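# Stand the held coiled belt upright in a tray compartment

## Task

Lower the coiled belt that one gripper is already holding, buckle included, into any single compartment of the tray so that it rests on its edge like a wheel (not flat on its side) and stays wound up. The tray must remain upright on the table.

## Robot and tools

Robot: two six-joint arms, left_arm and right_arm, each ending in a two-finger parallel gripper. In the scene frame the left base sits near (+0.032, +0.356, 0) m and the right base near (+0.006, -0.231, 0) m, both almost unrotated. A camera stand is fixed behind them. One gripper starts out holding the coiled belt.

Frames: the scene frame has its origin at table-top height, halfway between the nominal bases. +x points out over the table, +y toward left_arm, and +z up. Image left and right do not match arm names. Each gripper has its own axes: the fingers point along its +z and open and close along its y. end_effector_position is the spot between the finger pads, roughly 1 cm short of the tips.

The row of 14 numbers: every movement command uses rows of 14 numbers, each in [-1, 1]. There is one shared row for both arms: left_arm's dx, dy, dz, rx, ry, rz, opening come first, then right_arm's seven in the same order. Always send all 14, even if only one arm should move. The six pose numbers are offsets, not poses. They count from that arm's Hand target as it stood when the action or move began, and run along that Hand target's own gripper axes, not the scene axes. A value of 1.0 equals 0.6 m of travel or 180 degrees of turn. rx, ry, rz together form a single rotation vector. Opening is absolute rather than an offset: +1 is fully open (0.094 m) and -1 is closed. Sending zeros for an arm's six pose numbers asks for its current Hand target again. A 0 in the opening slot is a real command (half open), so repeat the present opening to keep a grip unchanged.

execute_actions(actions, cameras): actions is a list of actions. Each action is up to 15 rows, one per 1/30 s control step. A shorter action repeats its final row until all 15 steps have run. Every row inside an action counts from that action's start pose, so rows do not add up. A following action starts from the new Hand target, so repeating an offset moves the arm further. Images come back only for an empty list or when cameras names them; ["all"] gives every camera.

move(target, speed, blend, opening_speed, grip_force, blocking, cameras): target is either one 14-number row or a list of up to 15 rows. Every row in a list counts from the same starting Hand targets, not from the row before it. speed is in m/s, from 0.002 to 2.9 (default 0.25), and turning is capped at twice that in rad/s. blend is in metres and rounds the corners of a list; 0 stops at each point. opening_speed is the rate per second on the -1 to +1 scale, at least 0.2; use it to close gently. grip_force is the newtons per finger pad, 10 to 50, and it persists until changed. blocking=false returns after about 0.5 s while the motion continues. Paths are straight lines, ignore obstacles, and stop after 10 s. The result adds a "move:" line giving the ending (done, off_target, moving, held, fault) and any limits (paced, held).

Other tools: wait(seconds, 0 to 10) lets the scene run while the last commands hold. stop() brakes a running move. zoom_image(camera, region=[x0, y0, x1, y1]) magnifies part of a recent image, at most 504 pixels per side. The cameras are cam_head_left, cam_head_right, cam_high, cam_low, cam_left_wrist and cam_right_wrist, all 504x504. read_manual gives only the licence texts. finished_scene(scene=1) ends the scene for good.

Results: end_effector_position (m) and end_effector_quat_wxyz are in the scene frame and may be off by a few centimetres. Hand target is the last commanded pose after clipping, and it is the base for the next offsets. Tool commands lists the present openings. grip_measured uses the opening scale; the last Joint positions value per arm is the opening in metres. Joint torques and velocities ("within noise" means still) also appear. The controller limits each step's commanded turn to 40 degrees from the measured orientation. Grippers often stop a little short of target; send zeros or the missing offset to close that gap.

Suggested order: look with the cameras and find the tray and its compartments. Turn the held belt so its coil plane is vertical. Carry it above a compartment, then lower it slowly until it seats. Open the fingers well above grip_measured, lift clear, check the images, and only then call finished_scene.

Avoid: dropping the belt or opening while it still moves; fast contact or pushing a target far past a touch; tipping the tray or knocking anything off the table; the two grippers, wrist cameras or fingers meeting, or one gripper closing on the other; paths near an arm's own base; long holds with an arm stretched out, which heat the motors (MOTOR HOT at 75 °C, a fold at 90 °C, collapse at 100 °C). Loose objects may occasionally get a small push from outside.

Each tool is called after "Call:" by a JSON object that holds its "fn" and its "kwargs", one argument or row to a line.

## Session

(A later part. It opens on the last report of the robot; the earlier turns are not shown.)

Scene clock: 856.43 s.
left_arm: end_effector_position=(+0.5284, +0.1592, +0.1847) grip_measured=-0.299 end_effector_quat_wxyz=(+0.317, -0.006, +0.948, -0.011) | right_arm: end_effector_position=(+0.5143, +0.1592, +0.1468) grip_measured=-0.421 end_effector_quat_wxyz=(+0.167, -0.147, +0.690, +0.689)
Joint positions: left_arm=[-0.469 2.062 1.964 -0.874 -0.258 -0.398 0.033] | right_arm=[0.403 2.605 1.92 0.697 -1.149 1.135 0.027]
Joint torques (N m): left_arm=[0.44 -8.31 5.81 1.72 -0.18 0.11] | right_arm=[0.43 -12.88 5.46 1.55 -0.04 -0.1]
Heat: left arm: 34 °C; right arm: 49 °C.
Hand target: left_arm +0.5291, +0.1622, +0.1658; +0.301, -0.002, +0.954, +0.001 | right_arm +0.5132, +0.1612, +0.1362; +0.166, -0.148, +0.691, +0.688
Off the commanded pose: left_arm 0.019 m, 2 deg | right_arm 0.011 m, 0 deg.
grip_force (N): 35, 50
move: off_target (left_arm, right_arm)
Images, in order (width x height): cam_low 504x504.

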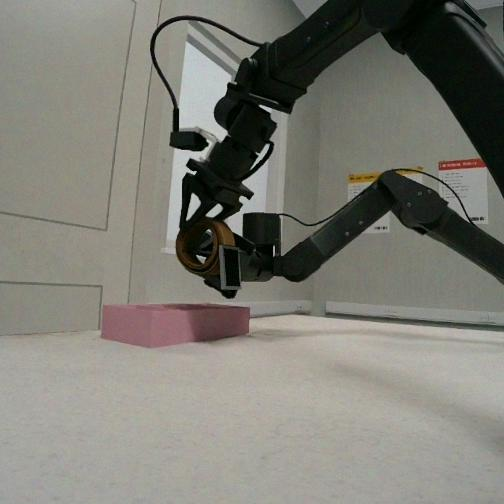

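Call:
{"fn": "move", "kwargs": {
  "target": [0, 0, 0, 0, 0, 0, -0.6, 0, 0, -0.2167, 0, 0, 0, -0.42],
  "speed": 0.08,
  "cameras": ["all"]
}}

Call:
{"fn": "zoom_image", "kwargs": {
  "camera": "cam_low",
  "region": [130, 130, 310, 310]
}}

Scene clock: 861.97 s.
left_arm: end_effector_position=(+0.5264, +0.1577, +0.1810) grip_measured=-0.299 end_effector_quat_wxyz=(+0.311, -0.004, +0.950, -0.014) | right_arm: end_effector_position=(+0.5138, +0.0313, +0.1184) grip_measured=-0.421 end_effector_quat_wxyz=(+0.155, -0.131, +0.697, +0.688)
Joint positions: left_arm=[-0.47 2.062 1.955 -0.874 -0.247 -0.398 0.033] | right_arm=[0.17 2.521 1.641 0.852 -1.373 1.136 0.027]
Joint torques (N m): left_arm=[0.46 -8.29 6.43 1.72 -0.32 0.11] | right_arm=[0.1 -16.72 4.3 1.43 -0.15 -0.05]
Heat: left arm: 34 °C; right arm: 49 °C.
Hand target: left_arm +0.5290, +0.1621, +0.1657; +0.301, -0.002, +0.954, +0.001 | right_arm +0.5098, +0.0312, +0.1357; +0.166, -0.148, +0.691, +0.688
Off the commanded pose: left_arm 0.016 m, 2 deg | right_arm 0.018 m, 3 deg.
grip_force (N): 35, 50
move: off_target (left_arm, right_arm)

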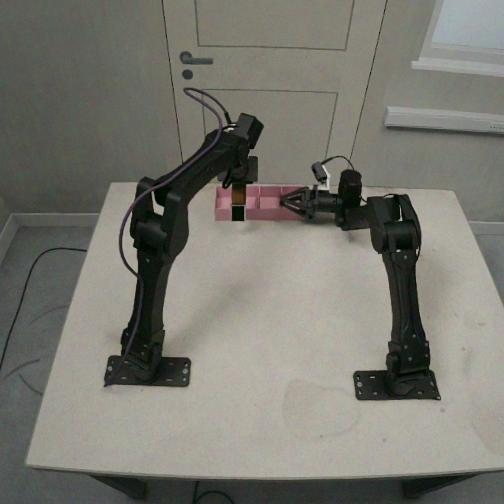

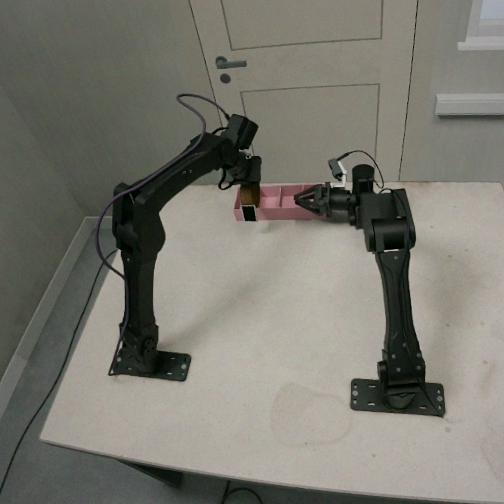

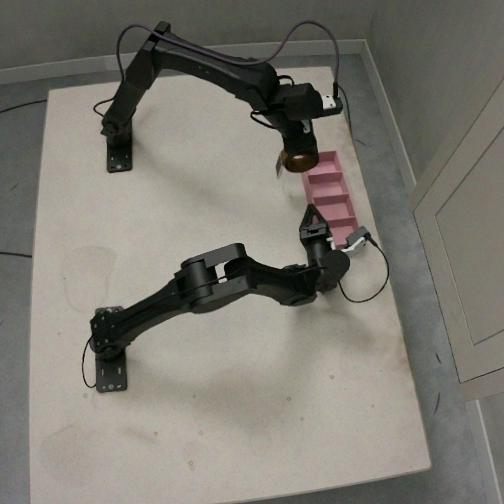

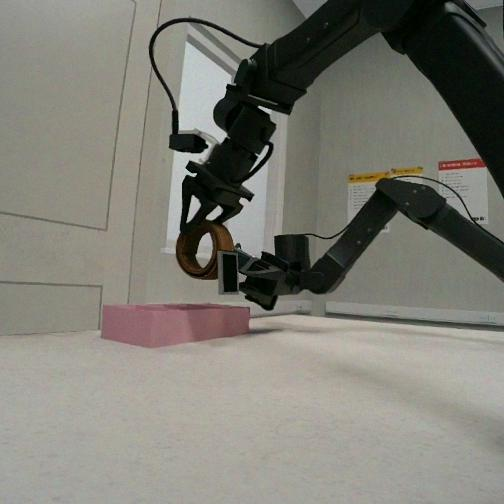

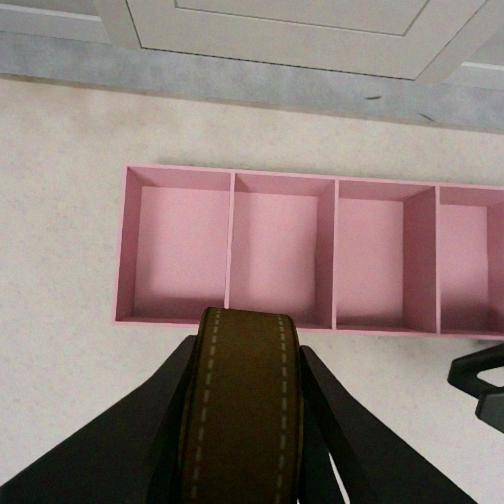

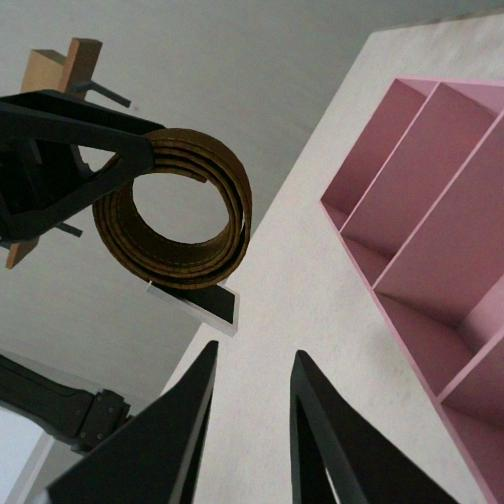

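Scaled by 2.800 from the camera's 504x504 image, which has a finer 720x720 frame.

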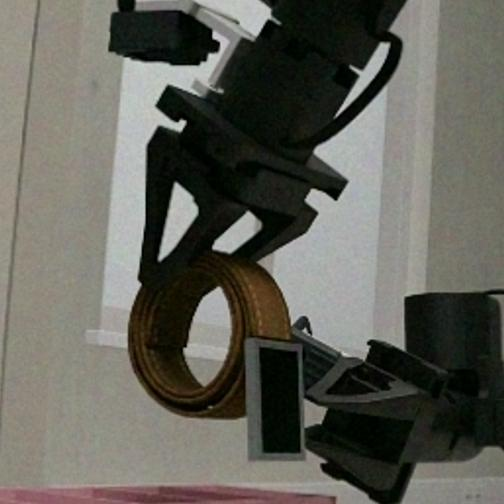

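Call:
{"fn": "move", "kwargs": {
  "target": [-0.0813, 0.0767, 0.0875, -0.014, 0, -0.02, -0.6, 0, 0, -0.15, 0, 0, 0, -0.42],
  "speed": 0.08,
  "cameras": ["all"]
}}

Call:
{"fn": "zoom_image", "kwargs": {
  "camera": "cam_low",
  "region": [90, 170, 270, 350]
}}

Scene clock: 919.93 s.
left_arm: end_effector_position=(+0.5949, +0.2077, +0.1590) grip_measured=-0.299 end_effector_quat_wxyz=(+0.308, -0.042, +0.950, +0.007) | right_arm: end_effector_position=(+0.5115, -0.0589, +0.1203) grip_measured=-0.421 end_effector_quat_wxyz=(+0.156, -0.131, +0.695, +0.690)
Joint positions: left_arm=[-0.333 2.304 2.259 -0.937 -0.228 -0.348 0.033] | right_arm=[-0.009 2.492 1.584 0.885 -1.552 1.139 0.027]
Joint torques (N m): left_arm=[0.27 -9.31 9.81 1.54 -0.14 0.11] | right_arm=[0.16 -16.35 4.29 1.33 -0.11 -0.04]
Heat: left arm: 36 °C; right arm: 55 °C.
Hand target: left_arm +0.5989, +0.2084, +0.1507; +0.301, -0.038, +0.953, +0.012 | right_arm +0.5075, -0.0587, +0.1356; +0.166, -0.148, +0.691, +0.688
Off the commanded pose: left_arm 0.009 m, 1 deg | right_arm 0.016 m, 2 deg.
grip_force (N): 35, 50
move: off_target (right_arm)

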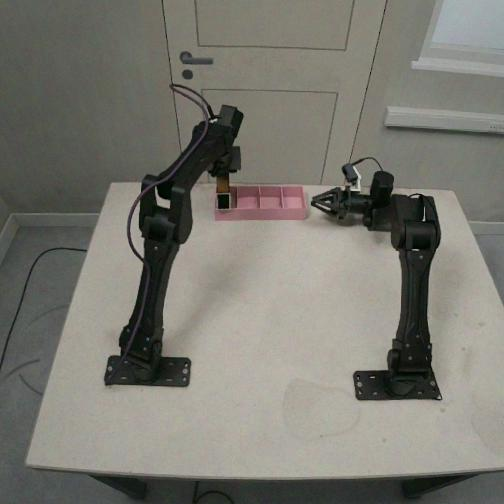

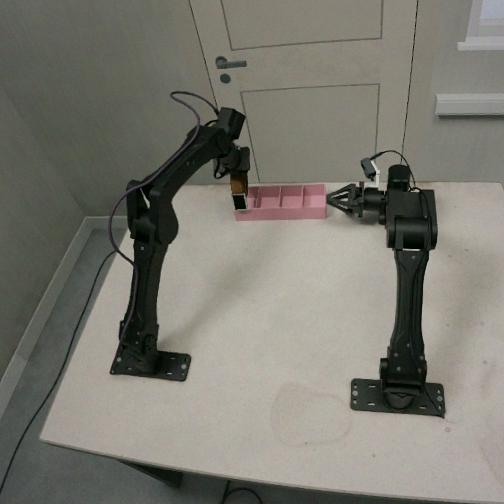

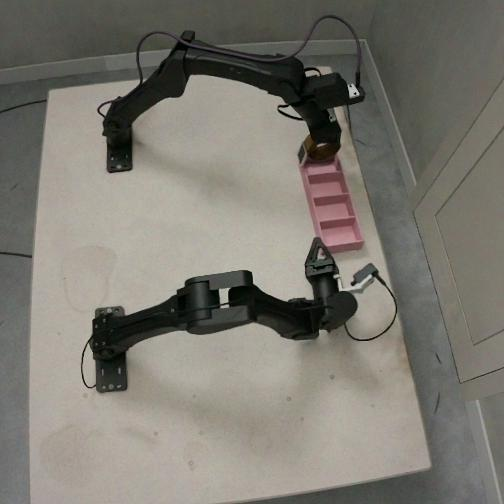

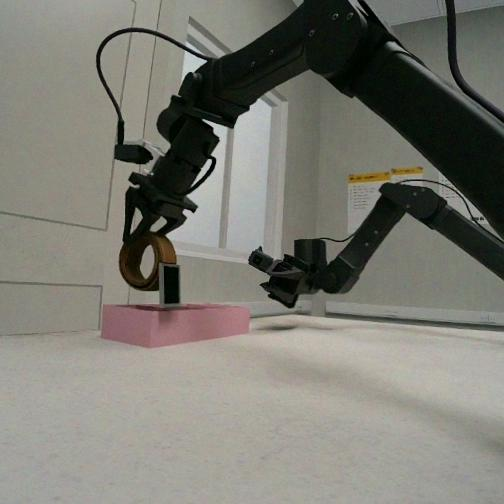

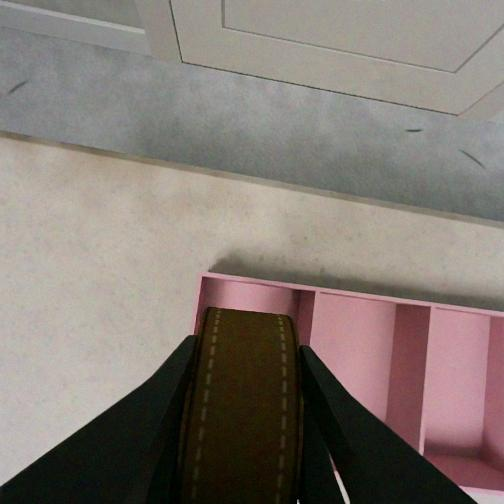

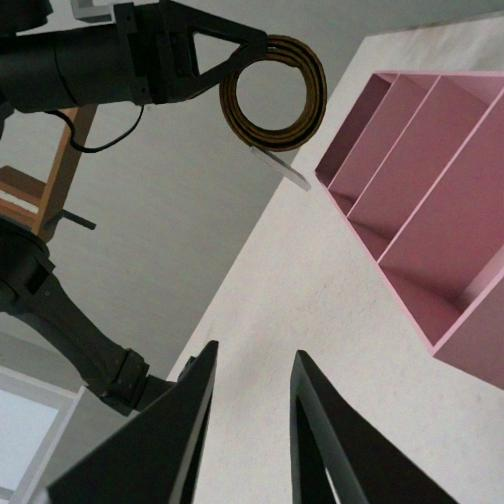

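Scaled by 2.800 from the camera's 504x504 image, which has a finer 720x720 frame.

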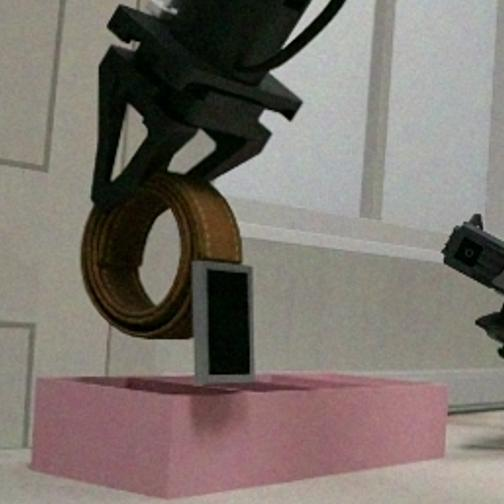

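Call:
{"fn": "move", "kwargs": {
  "target": [-0.005, -0.0198, 0.0238, 0, 0, 0, -0.6, 0, 0, 0, 0, 0, 0, -0.42],
  "speed": 0.06,
  "cameras": ["all"]
}}

Call:
{"fn": "zoom_image", "kwargs": {
  "camera": "cam_low",
  "region": [90, 200, 230, 340]
}}

Call:
{"fn": "zoom_image", "kwargs": {
  "camera": "cam_head_left",
  "region": [180, 120, 320, 260]
}}

Call:
{"fn": "zoom_image", "kwargs": {
  "camera": "cam_high",
  "region": [270, 90, 390, 210]
}}

Scene clock: 936.57 s.
left_arm: end_effector_position=(+0.6088, +0.2025, +0.1517) grip_measured=-0.299 end_effector_quat_wxyz=(+0.309, -0.042, +0.950, +0.006) | right_arm: end_effector_position=(+0.5114, -0.0589, +0.1206) grip_measured=-0.421 end_effector_quat_wxyz=(+0.156, -0.131, +0.695, +0.690)
Joint positions: left_arm=[-0.334 2.389 2.375 -0.966 -0.228 -0.348 0.033] | right_arm=[-0.009 2.492 1.584 0.89 -1.552 1.143 0.027]
Joint torques (N m): left_arm=[-0.66 -9.52 9.74 1.5 -0.23 -0.02] | right_arm=[-0.09 -16.16 4.36 1.3 -0.11 -0.03]
Heat: left arm: 38 °C; right arm: 54 °C.
Hand target: left_arm +0.6106, +0.1976, +0.1408; +0.301, -0.038, +0.953, +0.012 | right_arm +0.5075, -0.0587, +0.1356; +0.166, -0.148, +0.690, +0.688
Off the commanded pose: left_arm 0.012 m, 1 deg | right_arm 0.015 m, 2 deg.
grip_force (N): 35, 50
move: off_target (left_arm, right_arm)

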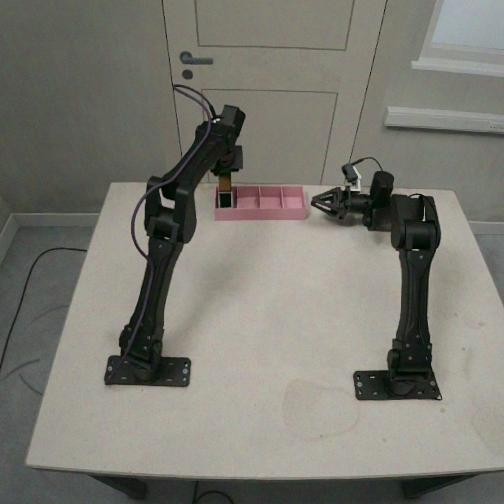

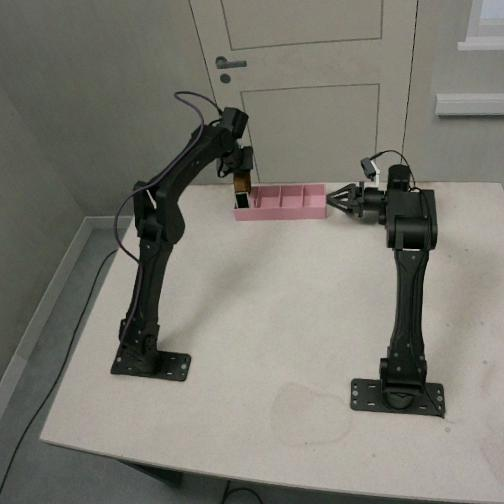

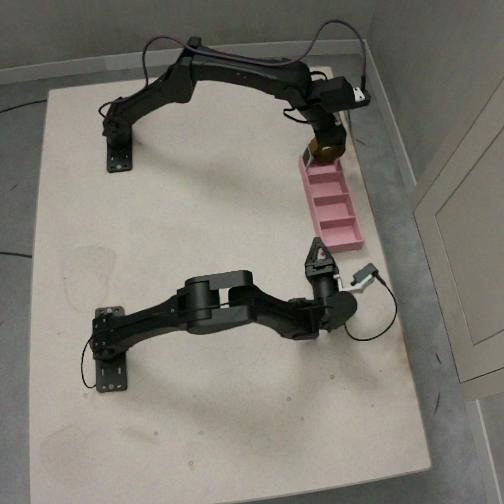

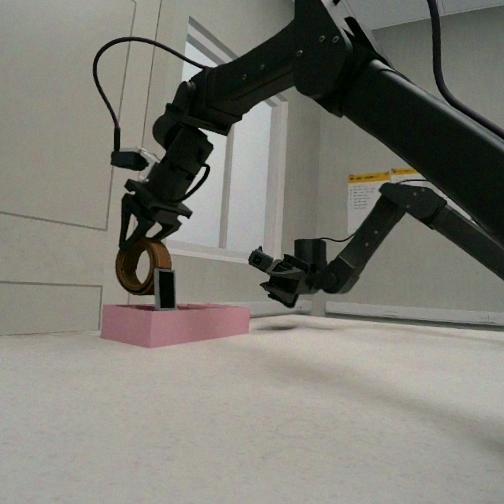

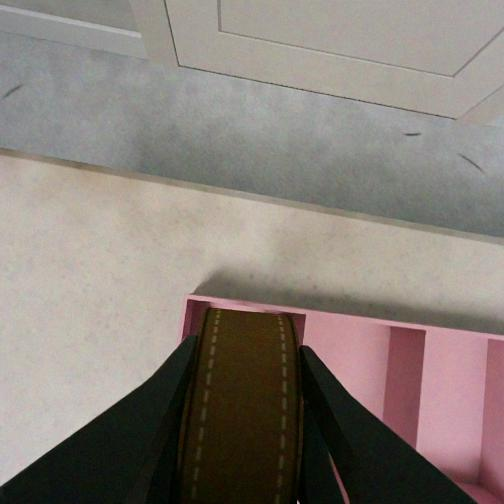

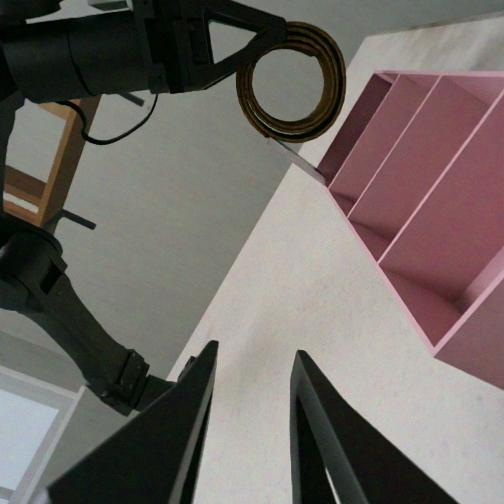

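Scaled by 3.600 from the camera's 504x504 image, which has a finer 720x720 frame.

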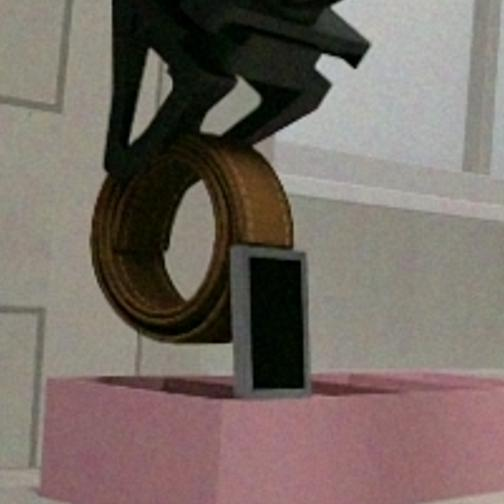

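Scaled by 3.600 from the camera's 504x504 image, which has a finer 720x720 frame.

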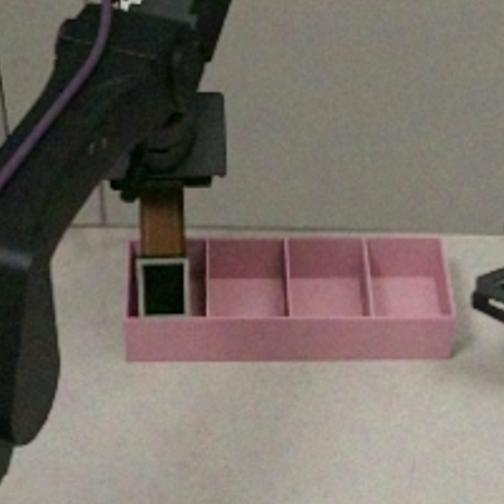

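Scaled by 4.200 from the camera's 504x504 image, which has a finer 720x720 frame.

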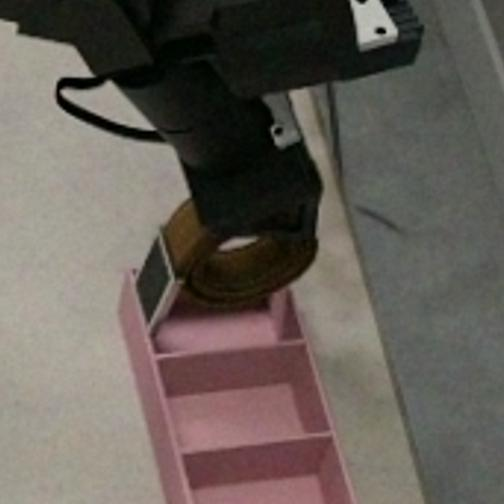

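Call:
{"fn": "move", "kwargs": {
  "target": [-0.0083, -0.0066, 0.0223, 0, 0, 0, -0.6, 0, 0, 0, 0, 0, 0, -0.42],
  "speed": 0.06,
  "cameras": ["cam_head_left","cam_high","cam_low","cam_left_wrist"]
}}

Call:
{"fn": "zoom_image", "kwargs": {
  "camera": "cam_low",
  "region": [90, 200, 230, 340]
}}

Call:
{"fn": "zoom_image", "kwargs": {
  "camera": "cam_head_left",
  "region": [180, 120, 320, 260]
}}

Call:
{"fn": "zoom_image", "kwargs": {
  "camera": "cam_high",
  "region": [270, 90, 390, 210]
}}

Scene clock: 973.87 s.
left_arm: end_effector_position=(+0.6220, +0.1980, +0.1474) grip_measured=-0.299 end_effector_quat_wxyz=(+0.314, -0.042, +0.949, +0.005) | right_arm: end_effector_position=(+0.5114, -0.0589, +0.1209) grip_measured=-0.421 end_effector_quat_wxyz=(+0.156, -0.131, +0.695, +0.690)
Joint positions: left_arm=[-0.334 2.475 2.509 -1.003 -0.228 -0.348 0.033] | right_arm=[-0.009 2.492 1.584 0.893 -1.552 1.146 0.027]
Joint torques (N m): left_arm=[-0.5 -9.76 9.42 1.49 -0.22 0] | right_arm=[0.05 -16.2 4.3 1.24 -0.15 -0.04]
Heat: left arm: 38 °C; right arm: 53 °C.
Hand target: left_arm +0.6226, +0.1946, +0.1327; +0.301, -0.038, +0.953, +0.012 | right_arm +0.5075, -0.0587, +0.1356; +0.166, -0.148, +0.691, +0.688
Off the commanded pose: left_arm 0.015 m, 2 deg | right_arm 0.015 m, 2 deg.
grip_force (N): 35, 50
move: off_target (left_arm, right_arm)
Images, in order (width x height): cam_head_left 504x504, cam_high 504x504, cam_low 504x504, cam_left_wrist 504x504.

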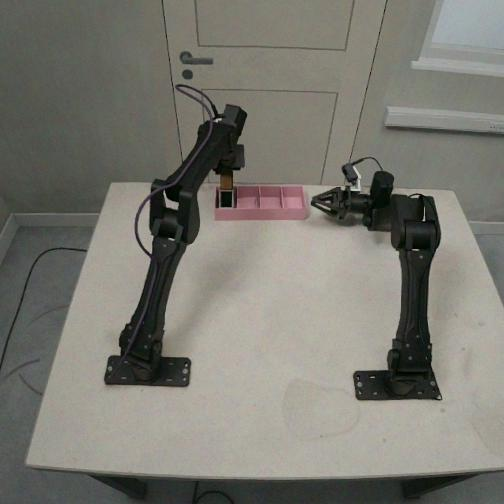

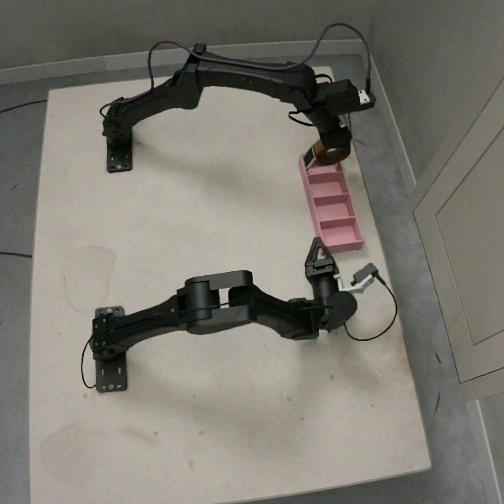

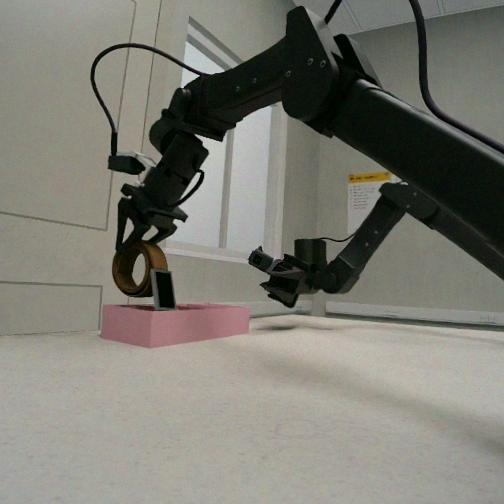

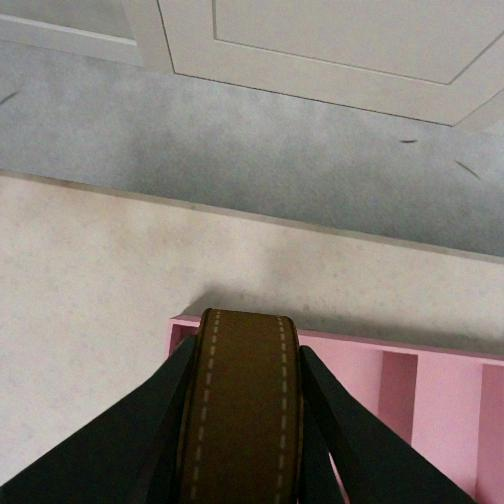

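Scaled by 3.600 from the camera's 504x504 image, which has a finer 720x720 frame.

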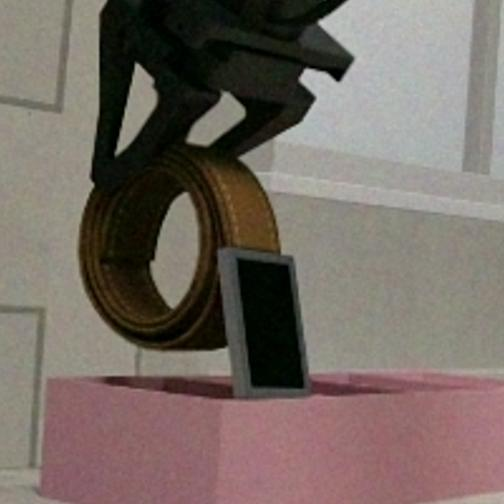

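Scaled by 3.600 from the camera's 504x504 image, which has a finer 720x720 frame.

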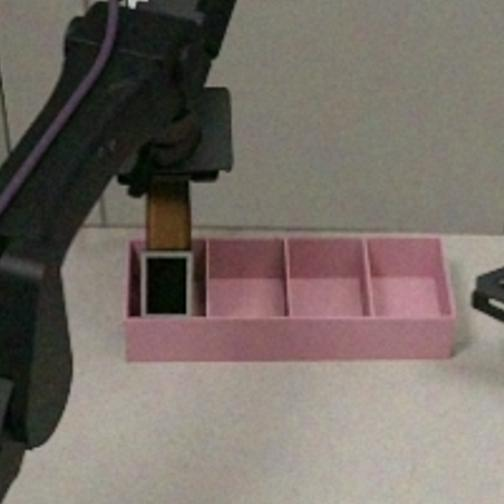

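Scaled by 4.200 from the camera's 504x504 image, which has a finer 720x720 frame.

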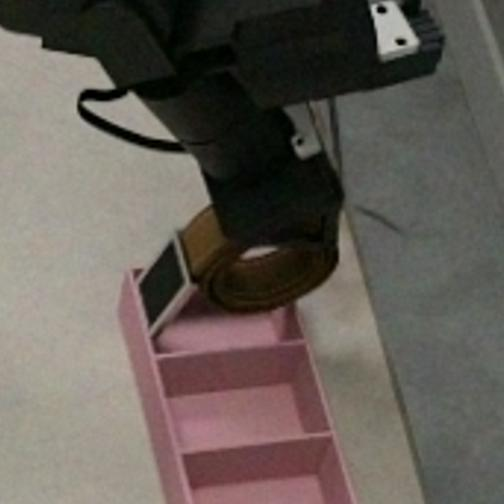

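Call:
{"fn": "move", "kwargs": {
  "target": [-0.024, 0, -0.0341, 0, -0.05, 0, -0.6, 0, 0, 0, 0, 0, 0, -0.42],
  "speed": 0.06,
  "cameras": ["cam_head_left","cam_high","cam_low","cam_left_wrist"]
}}

Call:
{"fn": "zoom_image", "kwargs": {
  "camera": "cam_low",
  "region": [90, 200, 230, 340]
}}

Call:
{"fn": "zoom_image", "kwargs": {
  "camera": "cam_high",
  "region": [270, 90, 390, 210]
}}

Scene clock: 986.17 s.
left_arm: end_effector_position=(+0.6256, +0.1971, +0.1355) grip_measured=-0.299 end_effector_quat_wxyz=(+0.356, -0.041, +0.934, +0.018) | right_arm: end_effector_position=(+0.5115, -0.0589, +0.1214) grip_measured=-0.421 end_effector_quat_wxyz=(+0.156, -0.131, +0.695, +0.690)
Joint positions: left_arm=[-0.35 2.365 2.209 -0.736 -0.288 -0.331 0.033] | right_arm=[-0.009 2.492 1.584 0.9 -1.552 1.152 0.027]
Joint torques (N m): left_arm=[-0.59 -15.92 5.96 1.97 -0.28 0.07] | right_arm=[-0.09 -16.06 4.3 1.21 -0.12 -0.04]
Heat: left arm: 37 °C; right arm: 53 °C.
Hand target: left_arm +0.6227, +0.1945, +0.1579; +0.375, -0.037, +0.926, +0.015 | right_arm +0.5075, -0.0587, +0.1356; +0.166, -0.148, +0.691, +0.688
Off the commanded pose: left_arm 0.023 m, 2 deg | right_arm 0.015 m, 2 deg.
grip_force (N): 35, 50
move: off_target (left_arm, right_arm)
Images, in order (width x height): cam_head_left 504x504, cam_high 504x504, cam_low 504x504, cam_left_wrist 504x504.

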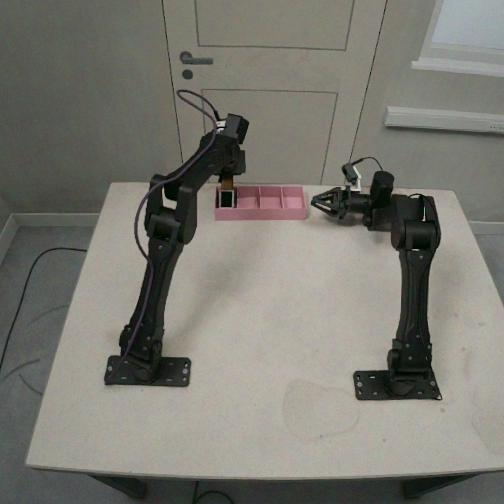

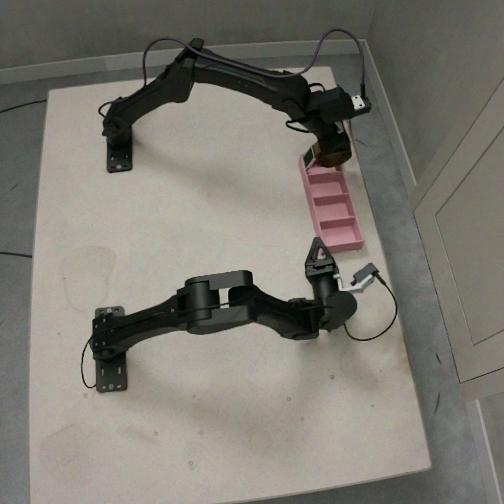

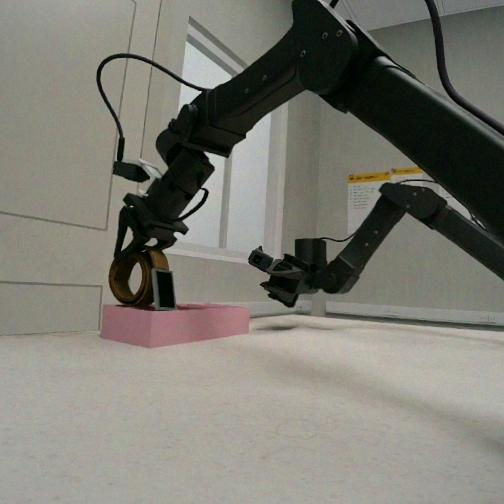

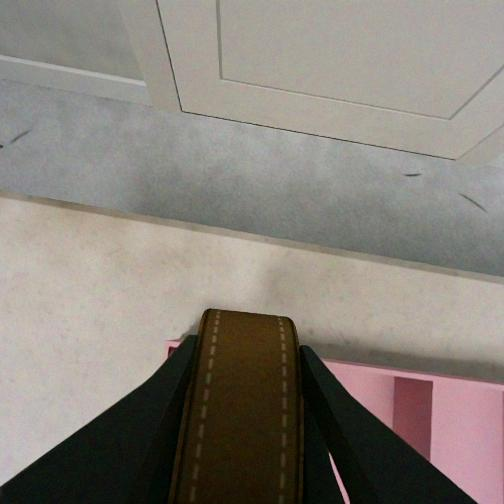

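Scaled by 3.600 from the camera's 504x504 image, which has a finer 720x720 frame.

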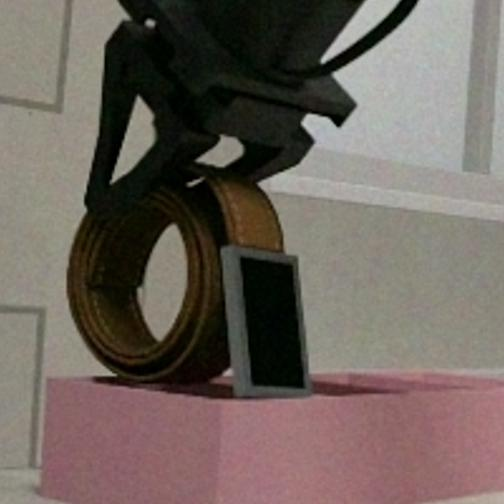

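Scaled by 4.200 from the camera's 504x504 image, which has a finer 720x720 frame.

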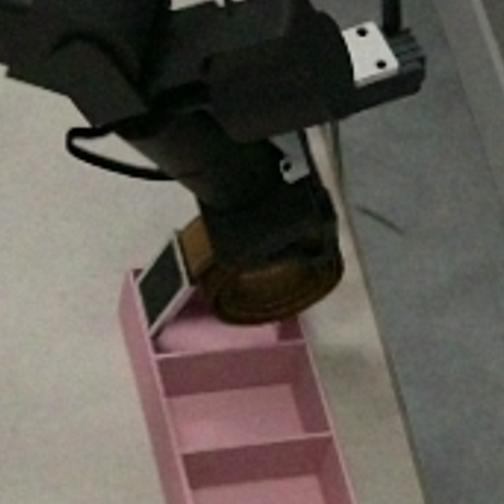

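Call:
{"fn": "zoom_image", "kwargs": {
  "camera": "cam_low",
  "region": [140, 260, 210, 330]
}}

Scaled by 7.200 from the camera's 504x504 image, which has a finer 720x720 frame.

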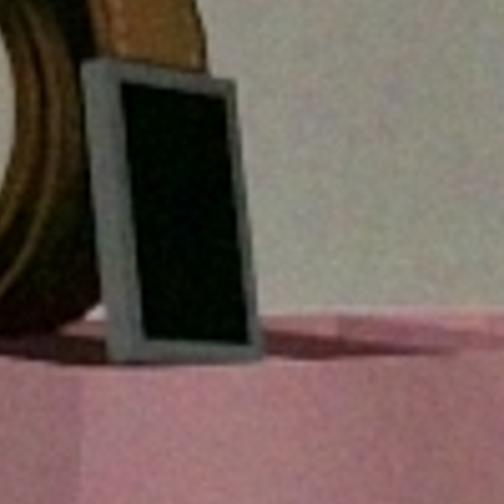

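Call:
{"fn": "move", "kwargs": {
  "target": [-0.0492, -0.0016, -0.022, 0, 0, 0, -0.6, 0, 0, 0, 0, 0, 0, -0.42],
  "speed": 0.06,
  "cameras": ["cam_high","cam_low","cam_left_wrist"]
}}

Call:
{"fn": "zoom_image", "kwargs": {
  "camera": "cam_low",
  "region": [90, 200, 230, 340]
}}

Call:
{"fn": "zoom_image", "kwargs": {
  "camera": "cam_high",
  "region": [270, 90, 390, 210]
}}

Scene clock: 1002.10 s.
left_arm: end_effector_position=(+0.6308, +0.1953, +0.1956) grip_measured=-0.299 end_effector_quat_wxyz=(+0.379, -0.041, +0.924, +0.010) | right_arm: end_effector_position=(+0.5115, -0.0589, +0.1217) grip_measured=-0.421 end_effector_quat_wxyz=(+0.157, -0.132, +0.695, +0.689)
Joint positions: left_arm=[-0.35 2.408 2.493 -0.922 -0.288 -0.324 0.033] | right_arm=[-0.009 2.492 1.584 0.905 -1.552 1.156 0.027]
Joint torques (N m): left_arm=[0.03 -9.99 9.76 1.78 -0.2 0.1] | right_arm=[0.17 -16.08 4.25 1.31 -0.17 -0.02]
Heat: left arm: 40 °C; right arm: 54 °C.
Hand target: left_arm +0.6347, +0.1945, +0.1879; +0.375, -0.037, +0.926, +0.015 | right_arm +0.5075, -0.0587, +0.1356; +0.166, -0.148, +0.691, +0.688
Off the commanded pose: left_arm 0.009 m, 1 deg | right_arm 0.014 m, 2 deg.
grip_force (N): 35, 50
move: off_target (right_arm)
Images, in order (width x height): cam_high 504x504, cam_low 504x504, cam_left_wrist 504x504.

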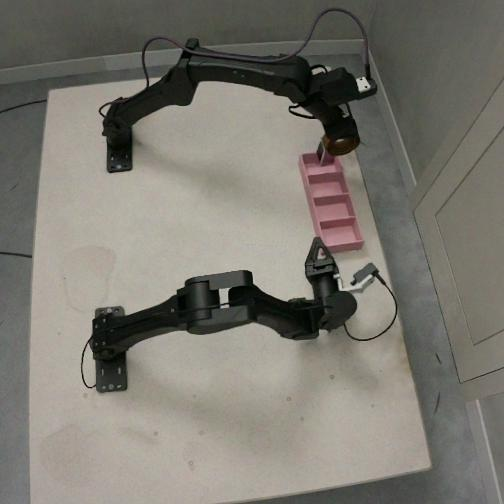

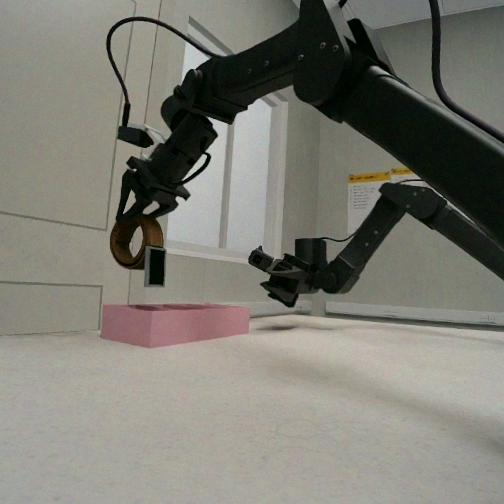

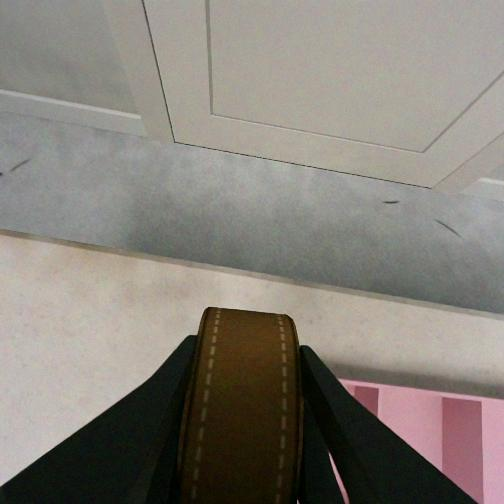

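Scaled by 3.600 from the camera's 504x504 image, which has a finer 720x720 frame.

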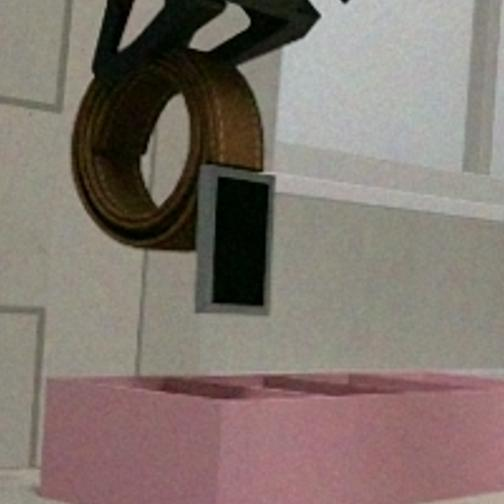

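Scaled by 4.200 from the camera's 504x504 image, which has a finer 720x720 frame.

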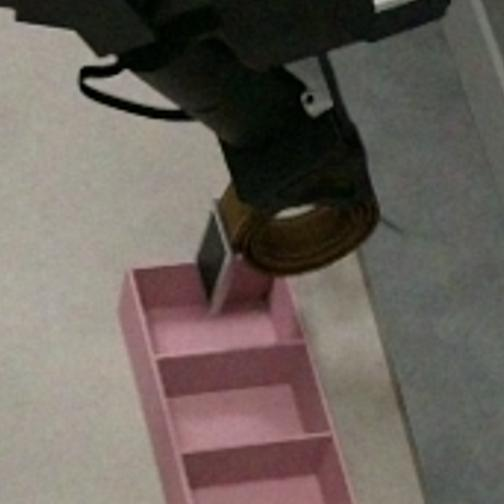

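Call:
{"fn": "move", "kwargs": {
  "target": [0.0768, 0.0055, 0.0415, 0, 0, 0, -0.6, 0, 0, 0, 0, 0, 0, -0.42],
  "speed": 0.06,
  "cameras": ["cam_head_left","cam_high","cam_low","cam_left_wrist"]
}}

Call:
{"fn": "zoom_image", "kwargs": {
  "camera": "cam_low",
  "region": [90, 200, 230, 340]
}}

Call:
{"fn": "zoom_image", "kwargs": {
  "camera": "cam_high",
  "region": [270, 90, 390, 210]
}}

Call:
{"fn": "zoom_image", "kwargs": {
  "camera": "cam_head_left",
  "region": [180, 120, 320, 260]
}}

Scene clock: 1027.47 s.
left_arm: end_effector_position=(+0.6176, +0.2000, +0.1106) grip_measured=-0.299 end_effector_quat_wxyz=(+0.347, -0.036, +0.937, +0.023) | right_arm: end_effector_position=(+0.5115, -0.0589, +0.1220) grip_measured=-0.421 end_effector_quat_wxyz=(+0.157, -0.132, +0.695, +0.689)
Joint positions: left_arm=[-0.35 2.336 2.071 -0.647 -0.288 -0.324 0.033] | right_arm=[-0.009 2.492 1.584 0.909 -1.552 1.16 0.027]
Joint torques (N m): left_arm=[-0.51 -15.97 6.27 2.07 -0.27 0.02] | right_arm=[-0.01 -16.17 4.12 1.25 -0.11 -0.02]
Heat: left arm: 37 °C; right arm: 54 °C.
Hand target: left_arm +0.6187, +0.1966, +0.1378; +0.375, -0.037, +0.926, +0.015 | right_arm +0.5076, -0.0587, +0.1356; +0.166, -0.148, +0.691, +0.688
Off the commanded pose: left_arm 0.028 m, 4 deg | right_arm 0.014 m, 2 deg.
grip_force (N): 35, 50
move: off_target (left_arm, right_arm)
Images, in order (width x height): cam_head_left 504x504, cam_high 504x504, cam_low 504x504, cam_left_wrist 504x504.

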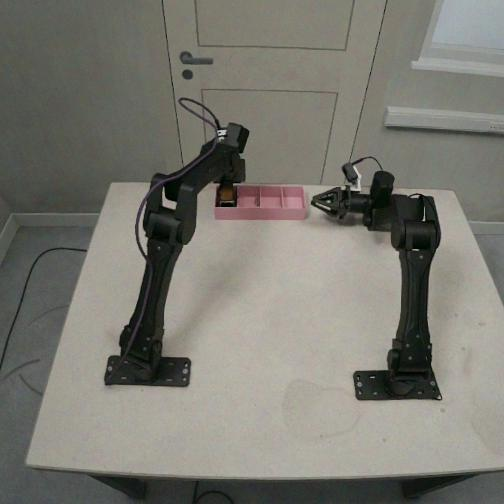

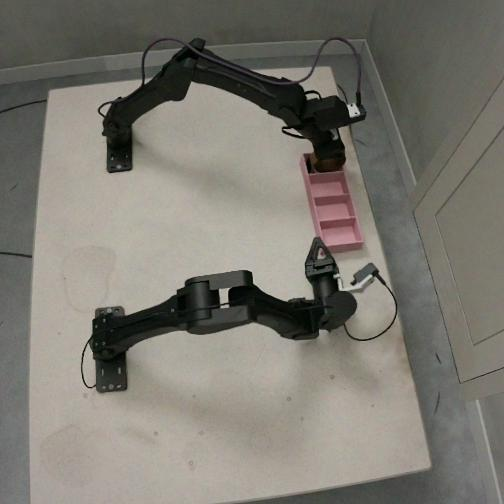

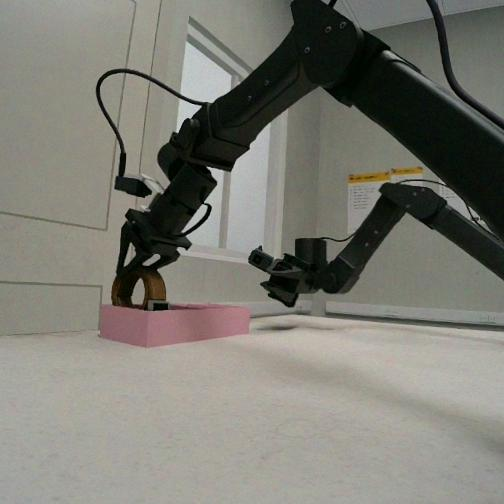

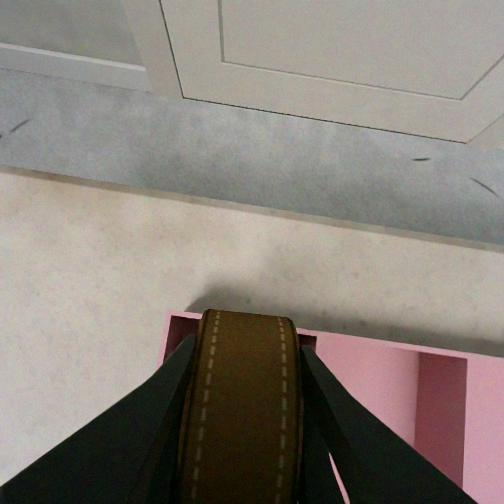

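Scaled by 3.600 from the camera's 504x504 image, which has a finer 720x720 frame.

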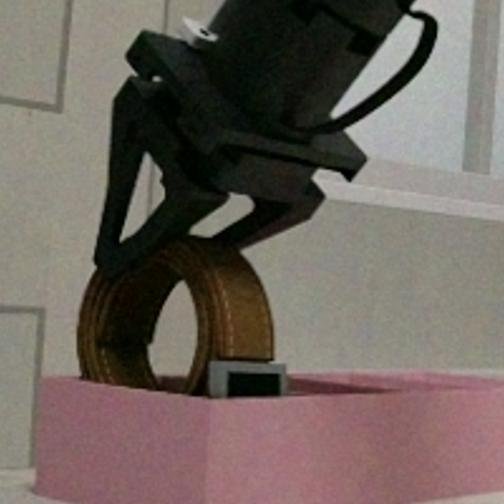

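Scaled by 4.200 from the camera's 504x504 image, which has a finer 720x720 frame.

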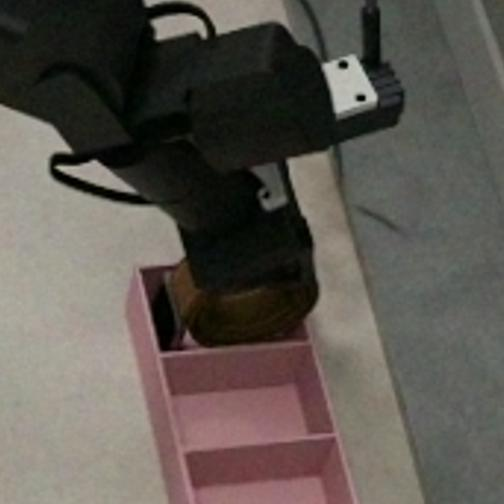

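Scaled by 3.600 from the camera's 504x504 image, which has a finer 720x720 frame.

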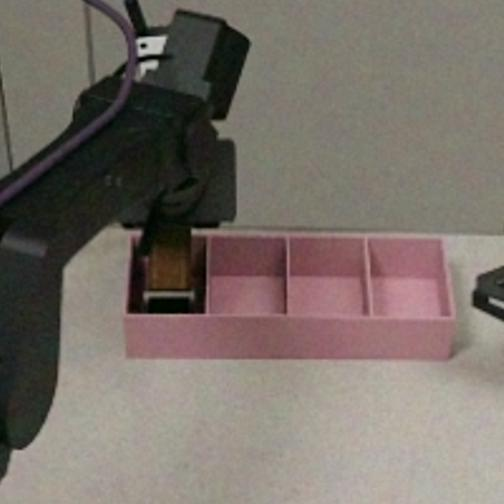

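Call:
{"fn": "move", "kwargs": {
  "target": [0.021, 0.0005, 0.0121, 0, 0, 0, -0.6, 0, 0, 0, 0, 0, 0, -0.42],
  "speed": 0.04,
  "cameras": ["cam_head_left","cam_high","cam_low","cam_left_wrist"]
}}

Call:
{"fn": "zoom_image", "kwargs": {
  "camera": "cam_low",
  "region": [90, 200, 230, 340]
}}

Call:
{"fn": "zoom_image", "kwargs": {
  "camera": "cam_high",
  "region": [270, 90, 390, 210]
}}

Scene clock: 1041.20 s.
left_arm: end_effector_position=(+0.6156, +0.1989, +0.1033) grip_measured=-0.299 end_effector_quat_wxyz=(+0.355, -0.036, +0.934, +0.020) | right_arm: end_effector_position=(+0.5114, -0.0589, +0.1222) grip_measured=-0.421 end_effector_quat_wxyz=(+0.157, -0.132, +0.695, +0.689)
Joint positions: left_arm=[-0.353 2.314 1.995 -0.575 -0.289 -0.324 0.033] | right_arm=[-0.009 2.492 1.584 0.911 -1.553 1.161 0.027]
Joint torques (N m): left_arm=[-0.5 -15.32 5.97 2 -0.29 0] | right_arm=[0.16 -15.87 4.3 1.3 -0.14 -0.01]
Heat: left arm: 43 °C; right arm: 54 °C.
Hand target: left_arm +0.6147, +0.1965, +0.1239; +0.375, -0.037, +0.926, +0.015 | right_arm +0.5075, -0.0587, +0.1356; +0.166, -0.148, +0.690, +0.688
Off the commanded pose: left_arm 0.021 m, 3 deg | right_arm 0.014 m, 2 deg.
grip_force (N): 35, 50
move: off_target (left_arm, right_arm)
Images, in order (width x height): cam_head_left 504x504, cam_high 504x504, cam_low 504x504, cam_left_wrist 504x504.

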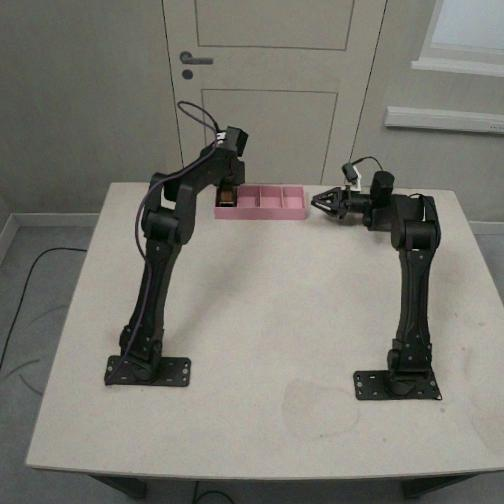

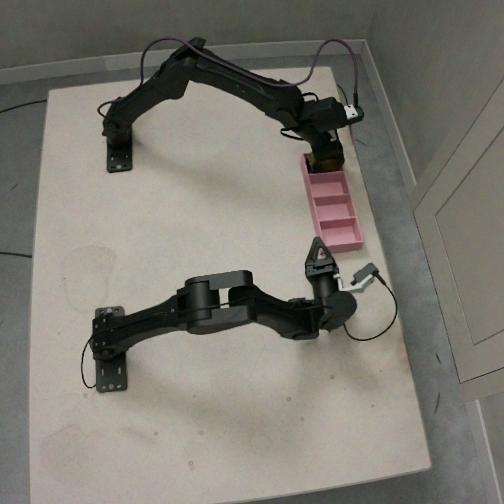

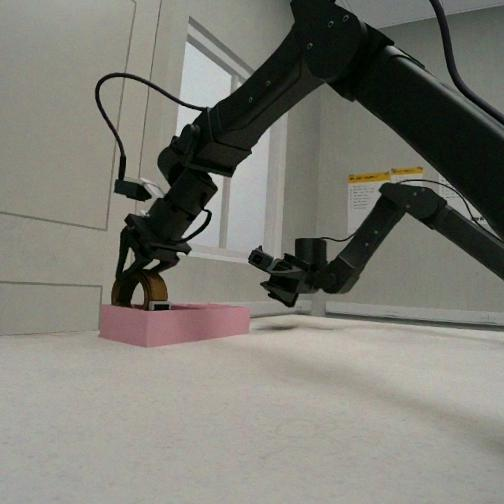

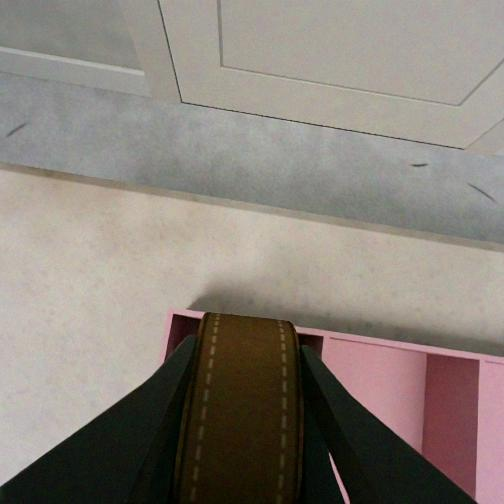

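Scaled by 3.600 from the camera's 504x504 image, which has a finer 720x720 frame.

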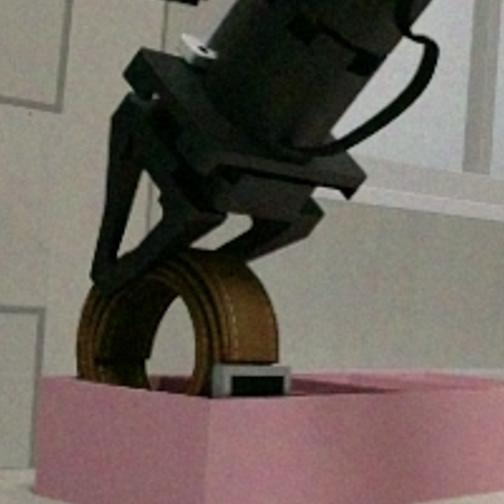

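Scaled by 4.200 from the camera's 504x504 image, which has a finer 720x720 frame.

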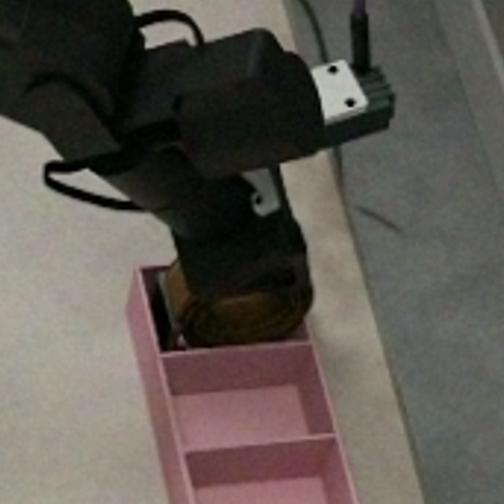

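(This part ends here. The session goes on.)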